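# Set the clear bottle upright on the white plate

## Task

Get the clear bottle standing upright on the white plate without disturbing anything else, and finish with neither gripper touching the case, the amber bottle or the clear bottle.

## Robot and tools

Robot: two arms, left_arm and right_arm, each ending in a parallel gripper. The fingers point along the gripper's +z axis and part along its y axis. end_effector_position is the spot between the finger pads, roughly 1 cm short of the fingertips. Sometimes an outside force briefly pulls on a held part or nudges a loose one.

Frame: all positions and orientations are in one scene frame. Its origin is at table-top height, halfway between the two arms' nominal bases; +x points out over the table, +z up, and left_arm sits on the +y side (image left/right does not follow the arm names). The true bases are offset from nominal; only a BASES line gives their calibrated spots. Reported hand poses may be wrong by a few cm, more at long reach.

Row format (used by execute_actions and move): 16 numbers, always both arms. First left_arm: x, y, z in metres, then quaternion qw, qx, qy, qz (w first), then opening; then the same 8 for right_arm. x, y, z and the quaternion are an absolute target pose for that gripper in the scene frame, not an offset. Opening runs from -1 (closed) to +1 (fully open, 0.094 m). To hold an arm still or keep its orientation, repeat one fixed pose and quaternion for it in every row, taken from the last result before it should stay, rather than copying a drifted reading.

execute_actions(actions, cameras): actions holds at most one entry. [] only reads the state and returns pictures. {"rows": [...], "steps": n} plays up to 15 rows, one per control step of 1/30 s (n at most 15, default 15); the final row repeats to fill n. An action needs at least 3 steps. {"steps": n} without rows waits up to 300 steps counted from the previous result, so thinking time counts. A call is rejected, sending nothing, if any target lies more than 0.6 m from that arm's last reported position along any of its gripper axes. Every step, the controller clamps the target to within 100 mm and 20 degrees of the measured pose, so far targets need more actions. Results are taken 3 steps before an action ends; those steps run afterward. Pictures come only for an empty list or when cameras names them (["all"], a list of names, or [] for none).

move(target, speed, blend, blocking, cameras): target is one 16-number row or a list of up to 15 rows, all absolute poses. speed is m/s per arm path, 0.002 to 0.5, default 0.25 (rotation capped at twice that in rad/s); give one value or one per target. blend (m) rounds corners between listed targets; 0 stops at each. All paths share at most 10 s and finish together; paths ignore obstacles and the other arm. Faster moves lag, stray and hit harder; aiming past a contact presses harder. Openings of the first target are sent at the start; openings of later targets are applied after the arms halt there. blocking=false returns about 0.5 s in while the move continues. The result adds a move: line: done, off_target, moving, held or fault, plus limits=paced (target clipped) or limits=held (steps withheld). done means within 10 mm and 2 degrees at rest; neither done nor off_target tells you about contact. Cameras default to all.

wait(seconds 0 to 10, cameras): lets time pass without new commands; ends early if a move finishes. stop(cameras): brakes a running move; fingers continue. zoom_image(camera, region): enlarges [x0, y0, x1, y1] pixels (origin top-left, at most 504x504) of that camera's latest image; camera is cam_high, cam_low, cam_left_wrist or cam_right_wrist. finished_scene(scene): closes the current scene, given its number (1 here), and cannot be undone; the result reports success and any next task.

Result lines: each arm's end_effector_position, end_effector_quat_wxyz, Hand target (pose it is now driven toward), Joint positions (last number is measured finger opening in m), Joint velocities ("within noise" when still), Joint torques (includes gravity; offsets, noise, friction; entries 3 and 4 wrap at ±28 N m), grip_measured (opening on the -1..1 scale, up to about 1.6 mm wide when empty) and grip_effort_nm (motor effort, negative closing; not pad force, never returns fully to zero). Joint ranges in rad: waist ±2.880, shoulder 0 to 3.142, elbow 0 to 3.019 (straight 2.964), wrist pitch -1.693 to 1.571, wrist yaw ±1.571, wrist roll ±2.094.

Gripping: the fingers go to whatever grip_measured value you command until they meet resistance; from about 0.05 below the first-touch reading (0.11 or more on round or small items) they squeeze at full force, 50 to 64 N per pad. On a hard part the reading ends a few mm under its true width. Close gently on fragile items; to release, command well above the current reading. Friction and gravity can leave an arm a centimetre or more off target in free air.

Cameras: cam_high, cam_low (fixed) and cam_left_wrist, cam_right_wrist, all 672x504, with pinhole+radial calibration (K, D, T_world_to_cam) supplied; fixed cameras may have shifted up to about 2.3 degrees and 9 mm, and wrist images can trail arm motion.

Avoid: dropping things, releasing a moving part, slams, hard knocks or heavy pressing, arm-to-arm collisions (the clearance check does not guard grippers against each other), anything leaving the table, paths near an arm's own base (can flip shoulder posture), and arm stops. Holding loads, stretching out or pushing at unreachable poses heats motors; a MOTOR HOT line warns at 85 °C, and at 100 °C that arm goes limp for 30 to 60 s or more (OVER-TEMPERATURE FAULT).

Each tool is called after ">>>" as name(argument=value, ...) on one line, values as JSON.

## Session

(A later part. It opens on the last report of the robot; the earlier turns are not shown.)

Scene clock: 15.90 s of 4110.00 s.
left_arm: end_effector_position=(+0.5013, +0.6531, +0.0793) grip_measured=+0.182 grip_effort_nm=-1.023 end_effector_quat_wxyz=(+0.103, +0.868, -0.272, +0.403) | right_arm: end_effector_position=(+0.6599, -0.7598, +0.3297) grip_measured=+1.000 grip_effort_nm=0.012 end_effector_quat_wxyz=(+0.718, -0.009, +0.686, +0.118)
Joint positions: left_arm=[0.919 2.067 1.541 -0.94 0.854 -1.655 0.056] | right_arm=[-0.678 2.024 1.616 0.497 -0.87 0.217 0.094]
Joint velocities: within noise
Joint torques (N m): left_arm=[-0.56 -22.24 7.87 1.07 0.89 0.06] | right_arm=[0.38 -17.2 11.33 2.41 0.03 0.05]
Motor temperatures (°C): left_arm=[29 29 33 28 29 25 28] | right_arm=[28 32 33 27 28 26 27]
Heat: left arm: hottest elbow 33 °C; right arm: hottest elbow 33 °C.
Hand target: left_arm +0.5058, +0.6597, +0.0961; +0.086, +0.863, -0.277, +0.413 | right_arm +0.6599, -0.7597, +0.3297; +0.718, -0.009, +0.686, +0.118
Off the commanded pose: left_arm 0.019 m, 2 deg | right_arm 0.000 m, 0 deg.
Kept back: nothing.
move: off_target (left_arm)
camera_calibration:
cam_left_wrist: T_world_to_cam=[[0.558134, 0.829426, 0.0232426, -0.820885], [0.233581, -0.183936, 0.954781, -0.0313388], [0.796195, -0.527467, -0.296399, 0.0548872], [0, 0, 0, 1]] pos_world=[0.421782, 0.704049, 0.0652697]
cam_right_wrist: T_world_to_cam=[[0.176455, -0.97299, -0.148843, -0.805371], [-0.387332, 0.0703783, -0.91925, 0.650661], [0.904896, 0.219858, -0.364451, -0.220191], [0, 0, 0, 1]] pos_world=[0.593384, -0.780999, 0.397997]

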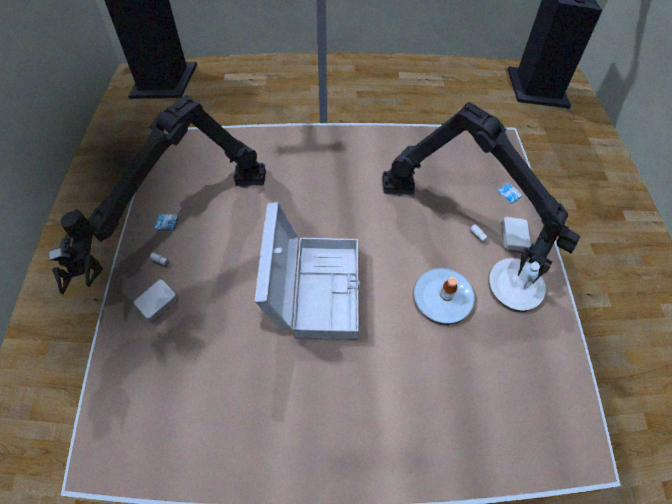

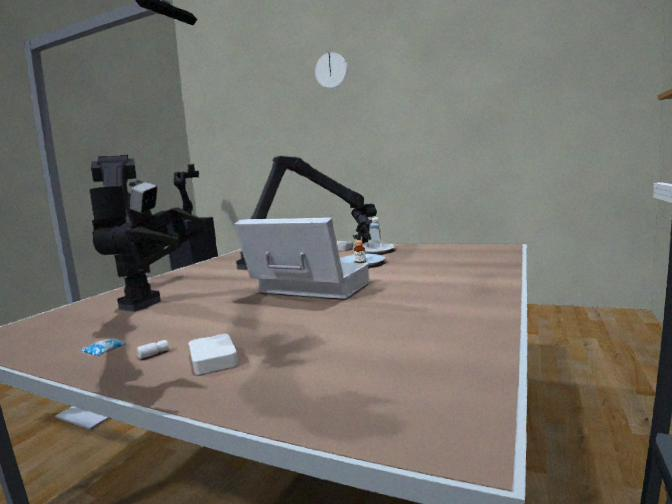

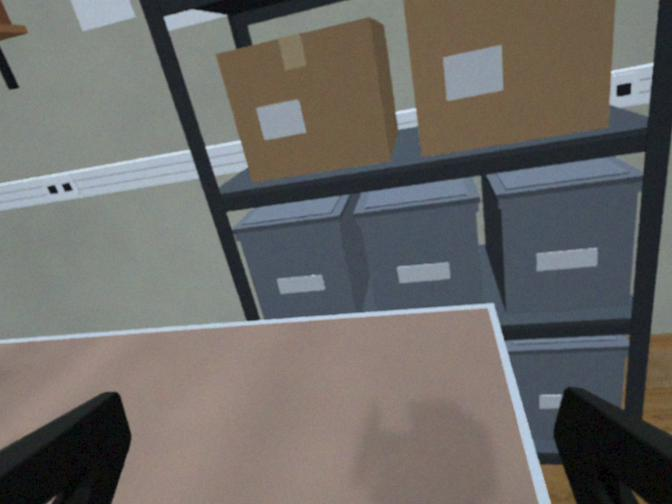

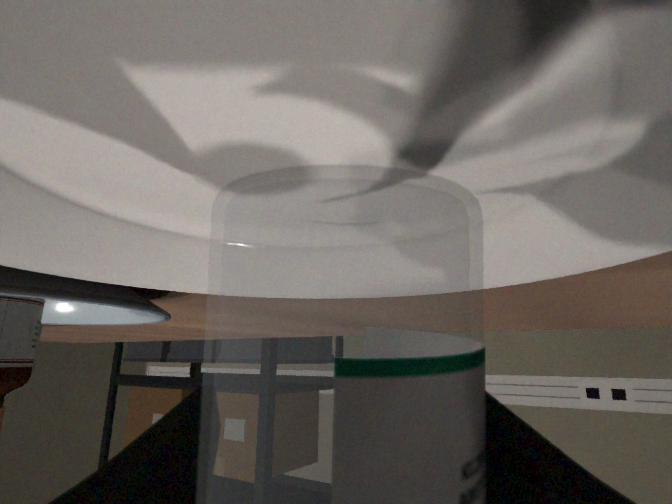

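>>> move(target=[0.506,0.660,0.084,0.086,0.864,-0.277,0.413,-0.4,0.6599,-0.7598,0.3297,0.718,-0.009,0.686,0.118,1], speed=0.04)

>>> zoom_image(camera="cam_low", region=[330, 170, 420, 260])

Scene clock: 16.93 s of 4110.00 s.
left_arm: end_effector_position=(+0.5021, +0.6541, +0.0710) grip_measured=+0.182 grip_effort_nm=-1.028 end_effector_quat_wxyz=(+0.099, +0.867, -0.273, +0.404) | right_arm: end_effector_position=(+0.6599, -0.7598, +0.3297) grip_measured=+1.000 grip_effort_nm=0.012 end_effector_quat_wxyz=(+0.718, -0.009, +0.686, +0.118)
Joint positions: left_arm=[0.919 2.078 1.534 -0.915 0.854 -1.655 0.056] | right_arm=[-0.678 2.024 1.616 0.497 -0.87 0.217 0.094]
Joint velocities: within noise
Joint torques (N m): left_arm=[-0.5 -21.83 7.64 1.1 0.91 0.05] | right_arm=[0.44 -17.26 11.3 2.43 0.03 0.06]
Motor temperatures (°C): left_arm=[29 29 33 28 29 25 28] | right_arm=[28 32 33 27 28 26 27]
Heat: left arm: hottest elbow 33 °C; right arm: hottest elbow 33 °C.
Hand target: left_arm +0.5059, +0.6598, +0.0840; +0.086, +0.863, -0.277, +0.413 | right_arm +0.6599, -0.7597, +0.3297; +0.718, -0.009, +0.686, +0.118
Off the commanded pose: left_arm 0.015 m, 2 deg | right_arm 0.000 m, 0 deg.
Kept back: nothing.
move: off_target (left_arm)
camera_calibration:
cam_left_wrist: T_world_to_cam=[[0.55801, 0.82926, 0.0308594, -0.822373], [0.229212, -0.189764, 0.9547, -0.0174047], [0.797551, -0.525658, -0.295966, 0.0504638], [0, 0, 0, 1]] pos_world=[0.422634, 0.705185, 0.0569298]
cam_right_wrist: T_world_to_cam=[[0.176455, -0.97299, -0.148843, -0.805371], [-0.387332, 0.0703783, -0.91925, 0.650661], [0.904896, 0.219858, -0.364451, -0.220191], [0, 0, 0, 1]] pos_world=[0.593384, -0.780999, 0.397997]

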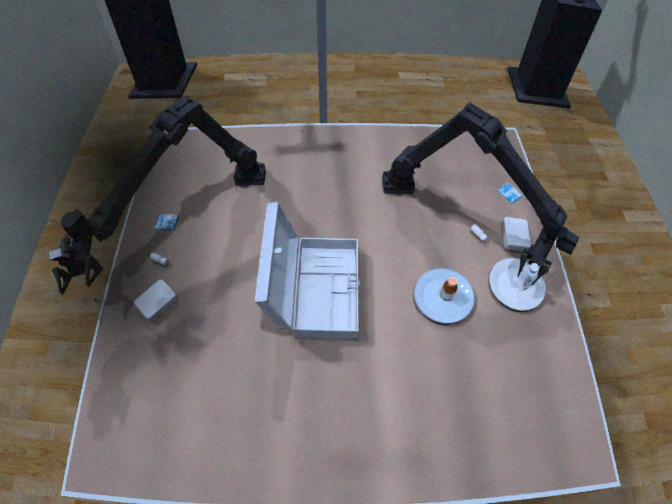

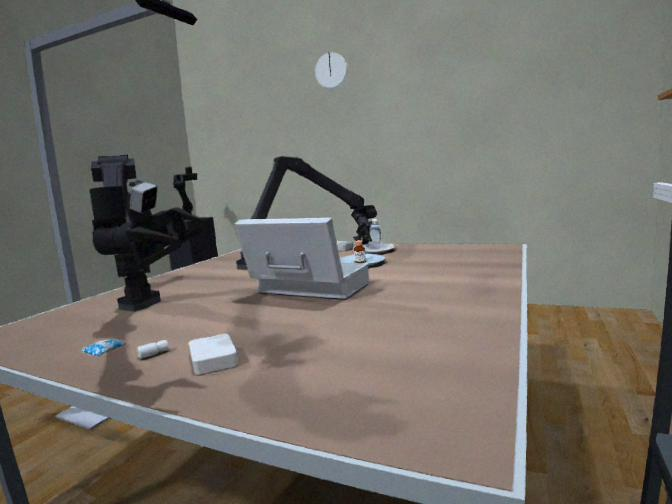

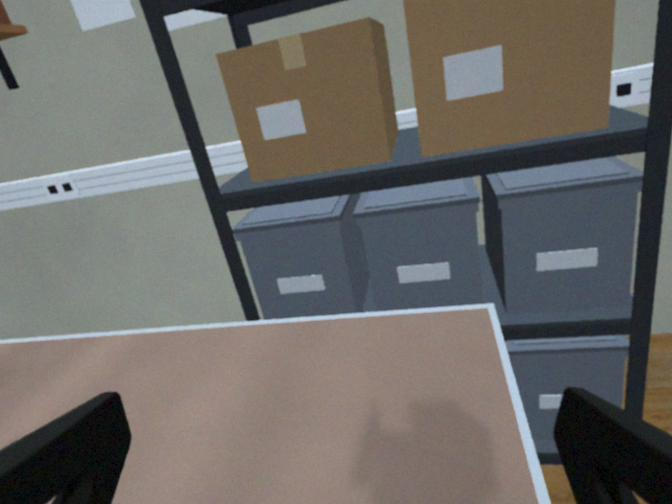

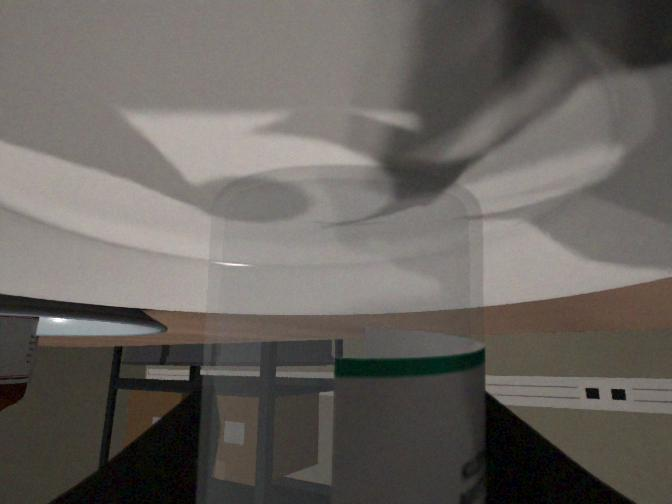

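Scaled by 5.600 from the camera's 672x504 image, which has a finer 960x720 frame.

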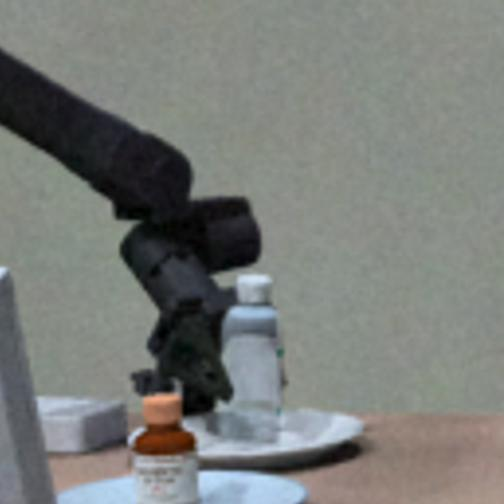

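>>> move(target=[0.506,0.660,0.072,0.086,0.864,-0.277,0.413,-0.4,0.6599,-0.7598,0.3297,0.718,-0.009,0.686,0.118,1], speed=0.04)

>>> zoom_image(camera="cam_low", region=[330, 170, 420, 260])

Scene clock: 17.87 s of 4110.00 s.
left_arm: end_effector_position=(+0.5039, +0.6565, +0.0704) grip_measured=+0.182 grip_effort_nm=-1.033 end_effector_quat_wxyz=(+0.092, +0.866, -0.277, +0.407) | right_arm: end_effector_position=(+0.6599, -0.7598, +0.3297) grip_measured=+1.000 grip_effort_nm=0.012 end_effector_quat_wxyz=(+0.718, -0.009, +0.686, +0.118)
Joint positions: left_arm=[0.919 2.078 1.532 -0.894 0.854 -1.655 0.056] | right_arm=[-0.678 2.024 1.616 0.497 -0.87 0.217 0.094]
Joint velocities: within noise
Joint torques (N m): left_arm=[-0.44 -20.54 7.15 1.25 0.91 0.06] | right_arm=[0.38 -17.26 11.32 2.43 0.02 0.06]
Motor temperatures (°C): left_arm=[29 29 33 28 29 25 28] | right_arm=[28 32 33 27 28 26 27]
Heat: left arm: hottest elbow 33 °C; right arm: hottest elbow 33 °C.
Hand target: left_arm +0.5060, +0.6599, +0.0719; +0.086, +0.863, -0.277, +0.413 | right_arm +0.6599, -0.7597, +0.3297; +0.718, -0.009, +0.686, +0.118
Off the commanded pose: left_arm 0.004 m, 1 deg | right_arm 0.000 m, 0 deg.
Kept back: nothing.
move: done
camera_calibration:
cam_left_wrist: T_world_to_cam=[[0.55757, 0.828674, 0.0491315, -0.826015], [0.218727, -0.203748, 0.954277, -0.00233922], [0.800796, -0.52133, -0.294858, 0.0455727], [0, 0, 0, 1]] pos_world=[0.424579, 0.707779, 0.0562531]
cam_right_wrist: T_world_to_cam=[[0.176455, -0.97299, -0.148843, -0.805371], [-0.387332, 0.0703783, -0.91925, 0.650661], [0.904896, 0.219858, -0.364451, -0.220191], [0, 0, 0, 1]] pos_world=[0.593384, -0.780999, 0.397997]

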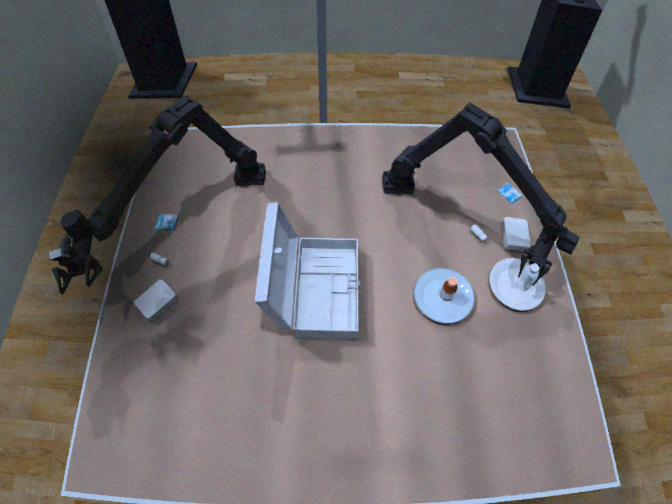

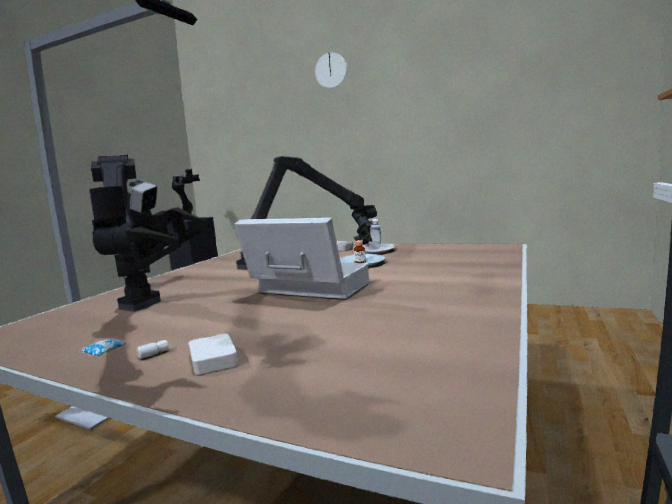

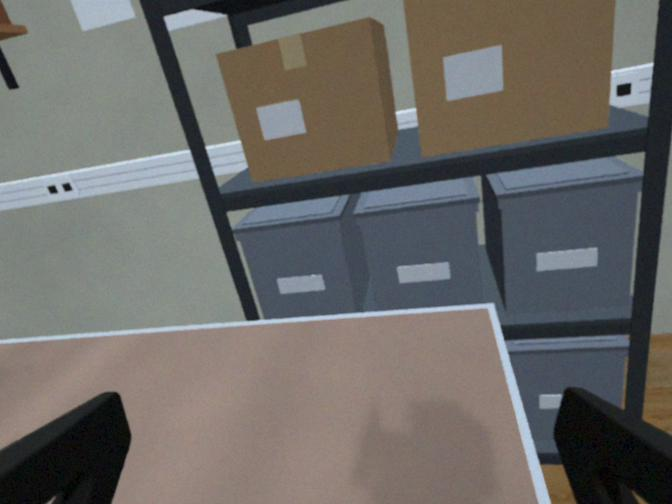

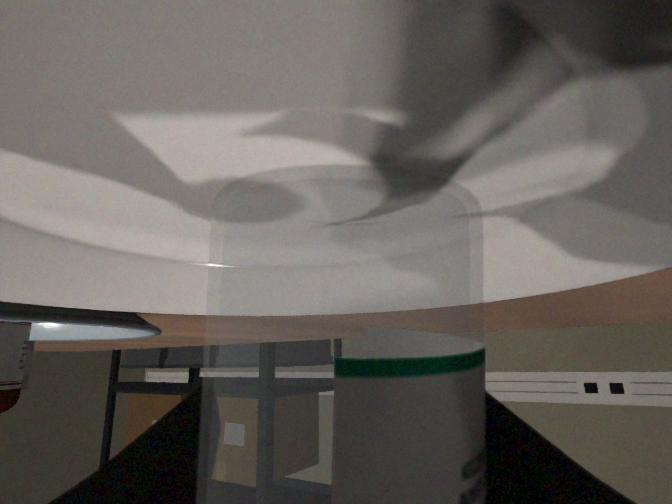

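Scaled by 5.600 from the camera's 672x504 image, which has a finer 960x720 frame.

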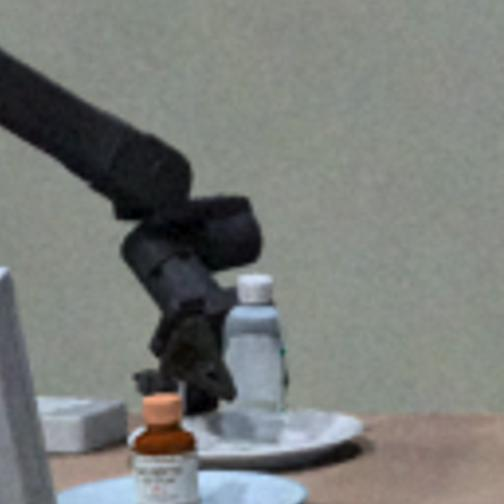

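>>> move(target=[0.506,0.660,0.058,0.086,0.864,-0.277,0.413,-0.4,0.6599,-0.7598,0.3297,0.718,-0.009,0.686,0.118,1], speed=0.04)

>>> zoom_image(camera="cam_low", region=[330, 170, 420, 260])

Scene clock: 18.80 s of 4110.00 s.
left_arm: end_effector_position=(+0.5061, +0.6595, +0.0698) grip_measured=+0.182 grip_effort_nm=-1.028 end_effector_quat_wxyz=(+0.081, +0.864, -0.281, +0.411) | right_arm: end_effector_position=(+0.6599, -0.7598, +0.3297) grip_measured=+1.000 grip_effort_nm=0.007 end_effector_quat_wxyz=(+0.718, -0.009, +0.686, +0.118)
Joint positions: left_arm=[0.919 2.078 1.528 -0.866 0.854 -1.656 0.056] | right_arm=[-0.678 2.024 1.616 0.497 -0.87 0.217 0.094]
Joint velocities: within noise
Joint torques (N m): left_arm=[-0.44 -18.96 6.71 1.36 0.89 0.07] | right_arm=[0.32 -17.2 11.33 2.41 0.03 0.05]
Motor temperatures (°C): left_arm=[29 29 34 28 29 25 28] | right_arm=[28 33 33 27 28 26 27]
Heat: left arm: hottest elbow 34 °C; right arm: hottest shoulder 33 °C.
Hand target: left_arm +0.5059, +0.6598, +0.0582; +0.086, +0.863, -0.277, +0.413 | right_arm +0.6599, -0.7597, +0.3297; +0.718, -0.009, +0.686, +0.118
Off the commanded pose: left_arm 0.012 m, 1 deg | right_arm 0.000 m, 0 deg.
Kept back: nothing.
move: off_target (left_arm)
camera_calibration:
cam_left_wrist: T_world_to_cam=[[0.556105, 0.827968, 0.0722225, -0.830069], [0.205547, -0.221212, 0.953318, 0.0166149], [0.805293, -0.5153, -0.293204, 0.0387909], [0, 0, 0, 1]] pos_world=[0.426953, 0.710935, 0.0554841]
cam_right_wrist: T_world_to_cam=[[0.176455, -0.97299, -0.148843, -0.805371], [-0.387332, 0.0703783, -0.91925, 0.650661], [0.904896, 0.219858, -0.364451, -0.220191], [0, 0, 0, 1]] pos_world=[0.593384, -0.780999, 0.397997]

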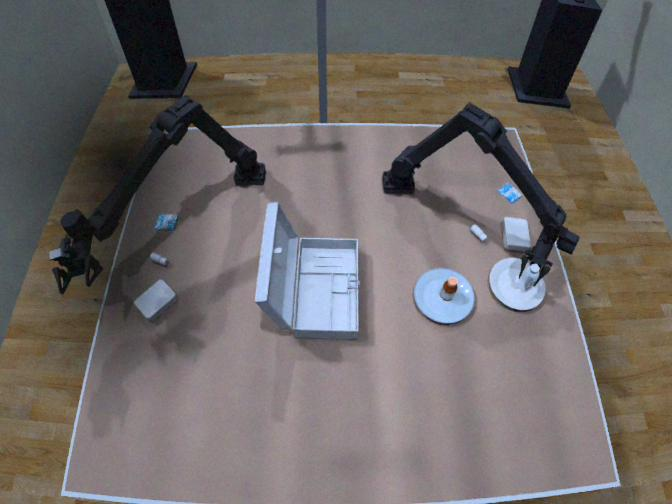

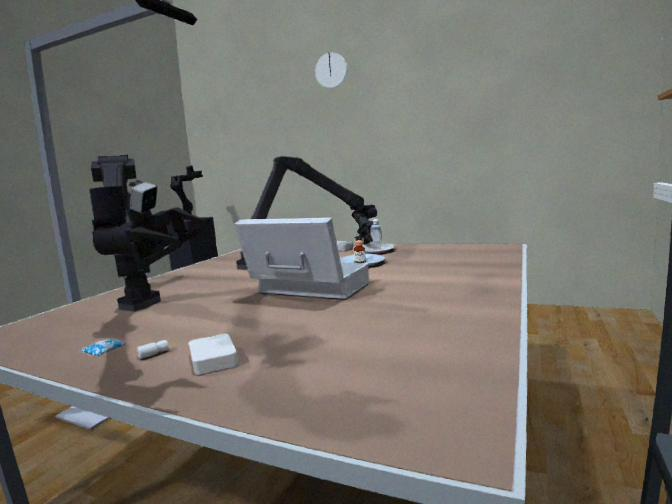

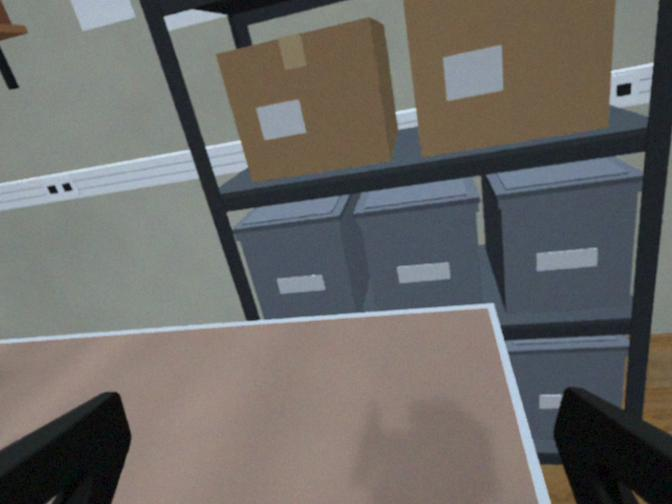

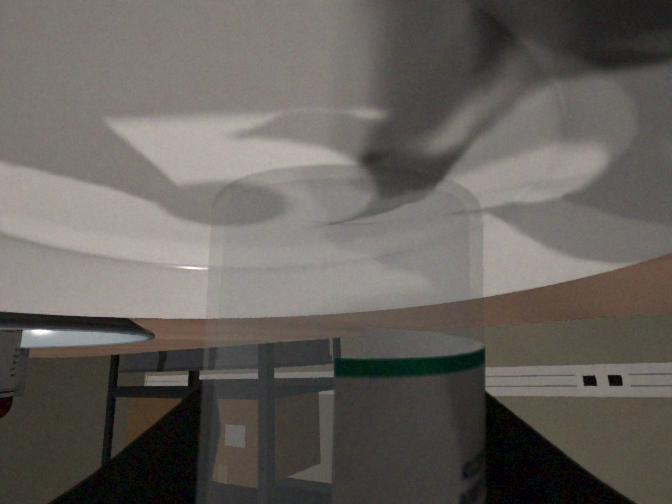

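Scaled by 5.600 from the camera's 672x504 image, which has a finer 960x720 frame.

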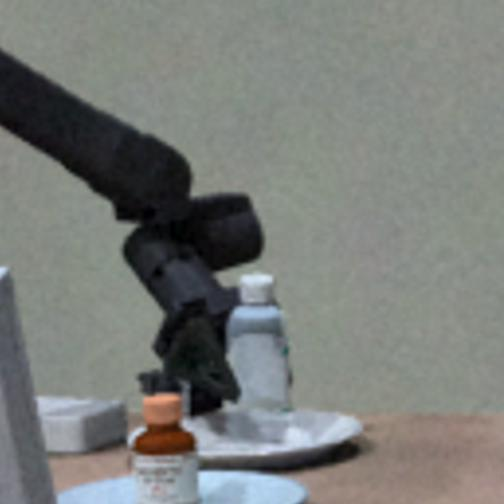

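>>> move(target=[[0.506,0.660,0.071,0.09,0.866,-0.277,0.408,0.4,0.6599,-0.7598,0.3297,0.718,-0.009,0.686,0.118,1],[0.506,0.660,0.077,0.09,0.866,-0.277,0.408,0.95,0.6599,-0.7598,0.3297,0.718,-0.009,0.686,0.118,1],[0.425,0.715,0.175,0.09,0.866,-0.277,0.408,0.95,0.6599,-0.7598,0.3297,0.718,-0.009,0.686,0.118,1]], speed=0.15)

>>> zoom_image(camera="cam_low", region=[330, 170, 420, 260])

>>> zoom_image(camera="cam_high", region=[460, 200, 580, 330])

Scene clock: 22.27 s of 4110.00 s.
left_arm: end_effector_position=(+0.4205, +0.7000, +0.1480) grip_measured=+0.947 grip_effort_nm=0.154 end_effector_quat_wxyz=(+0.119, +0.870, -0.261, +0.401) | right_arm: end_effector_position=(+0.6599, -0.7598, +0.3297) grip_measured=+1.000 grip_effort_nm=0.012 end_effector_quat_wxyz=(+0.718, -0.009, +0.686, +0.118)
Joint positions: left_arm=[1.076 2.028 1.672 -1.325 0.858 -1.424 0.091] | right_arm=[-0.678 2.024 1.616 0.497 -0.87 0.217 0.094]
Joint velocities: within noise
Joint torques (N m): left_arm=[-0.38 -21.83 11.1 -0.25 0.63 0.19] | right_arm=[0.32 -17.2 11.33 2.43 0.03 0.05]
Motor temperatures (°C): left_arm=[29 30 34 28 29 25 28] | right_arm=[28 33 34 27 28 26 27]
Heat: left arm: hottest elbow 34 °C; right arm: hottest elbow 34 °C.
Hand target: left_arm +0.4242, +0.7138, +0.1750; +0.090, +0.866, -0.277, +0.407 | right_arm +0.6599, -0.7597, +0.3297; +0.718, -0.009, +0.686, +0.118
Off the commanded pose: left_arm 0.031 m, 4 deg | right_arm 0.000 m, 0 deg.
Kept back: nothing.
move: off_target (left_arm)
camera_calibration:
cam_left_wrist: T_world_to_cam=[[0.553675, 0.832587, -0.0155879, -0.810895], [0.250453, -0.148642, 0.95665, -0.10156], [0.794177, -0.533577, -0.290824, 0.168672], [0, 0, 0, 1]] pos_world=[0.340452, 0.750044, 0.133571]
cam_right_wrist: T_world_to_cam=[[0.176455, -0.97299, -0.148843, -0.805371], [-0.387332, 0.0703783, -0.91925, 0.650661], [0.904896, 0.219858, -0.364451, -0.220191], [0, 0, 0, 1]] pos_world=[0.593384, -0.780999, 0.397997]

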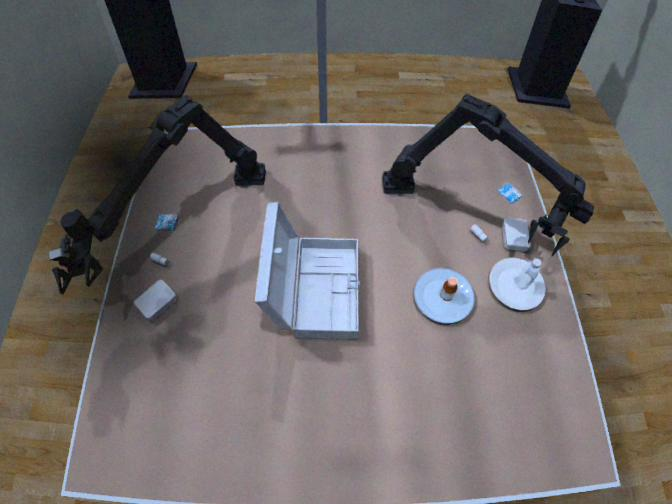

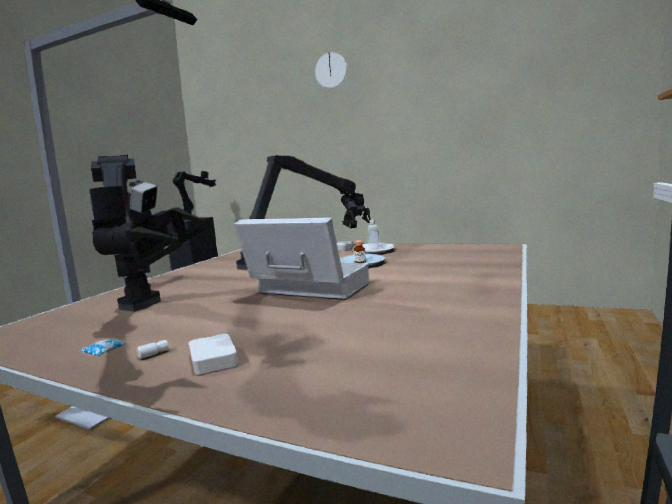

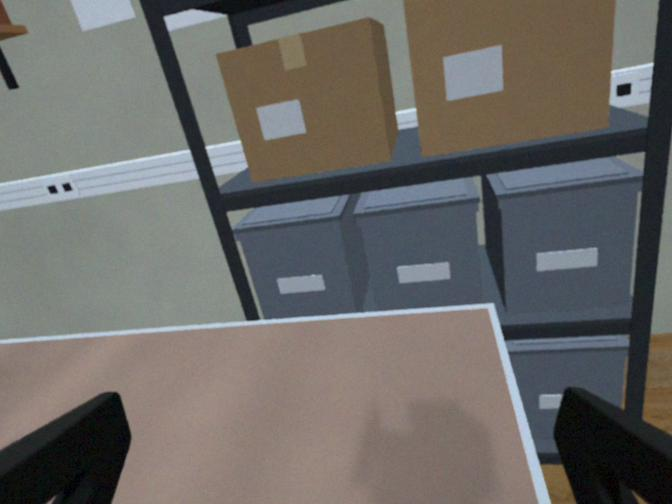

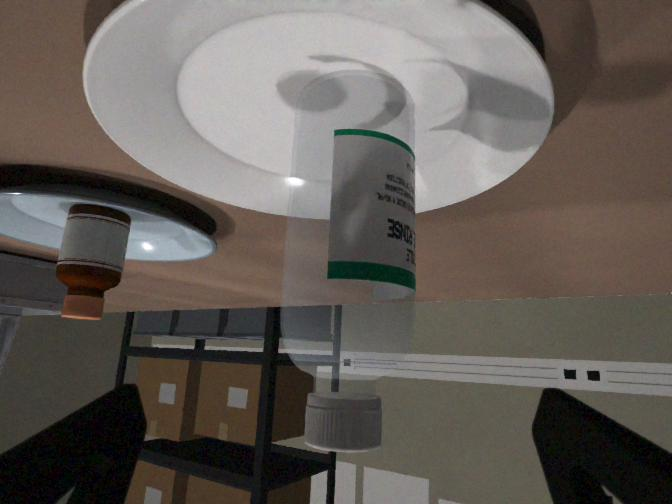

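Scaled by 5.600 from the camera's 672x504 image, which has a finer 960x720 frame.

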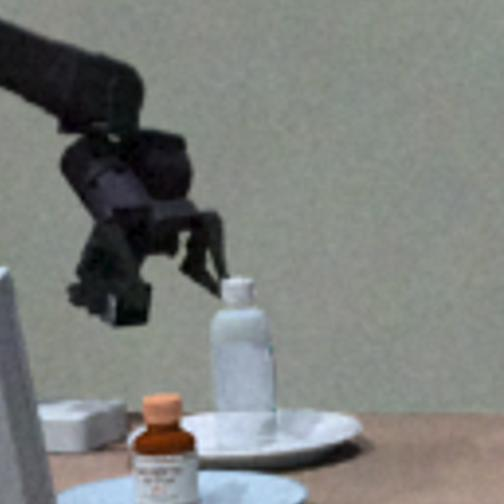

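Scaled by 3.877 from the camera's 672x504 image, which has a finer 960x720 frame.

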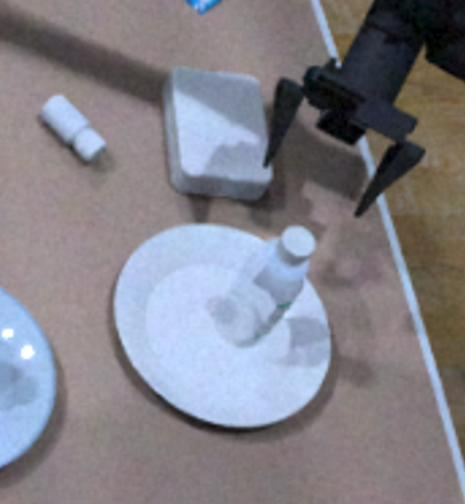

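>>> finished_scene(scene=2)

The scene is finished: the task was done.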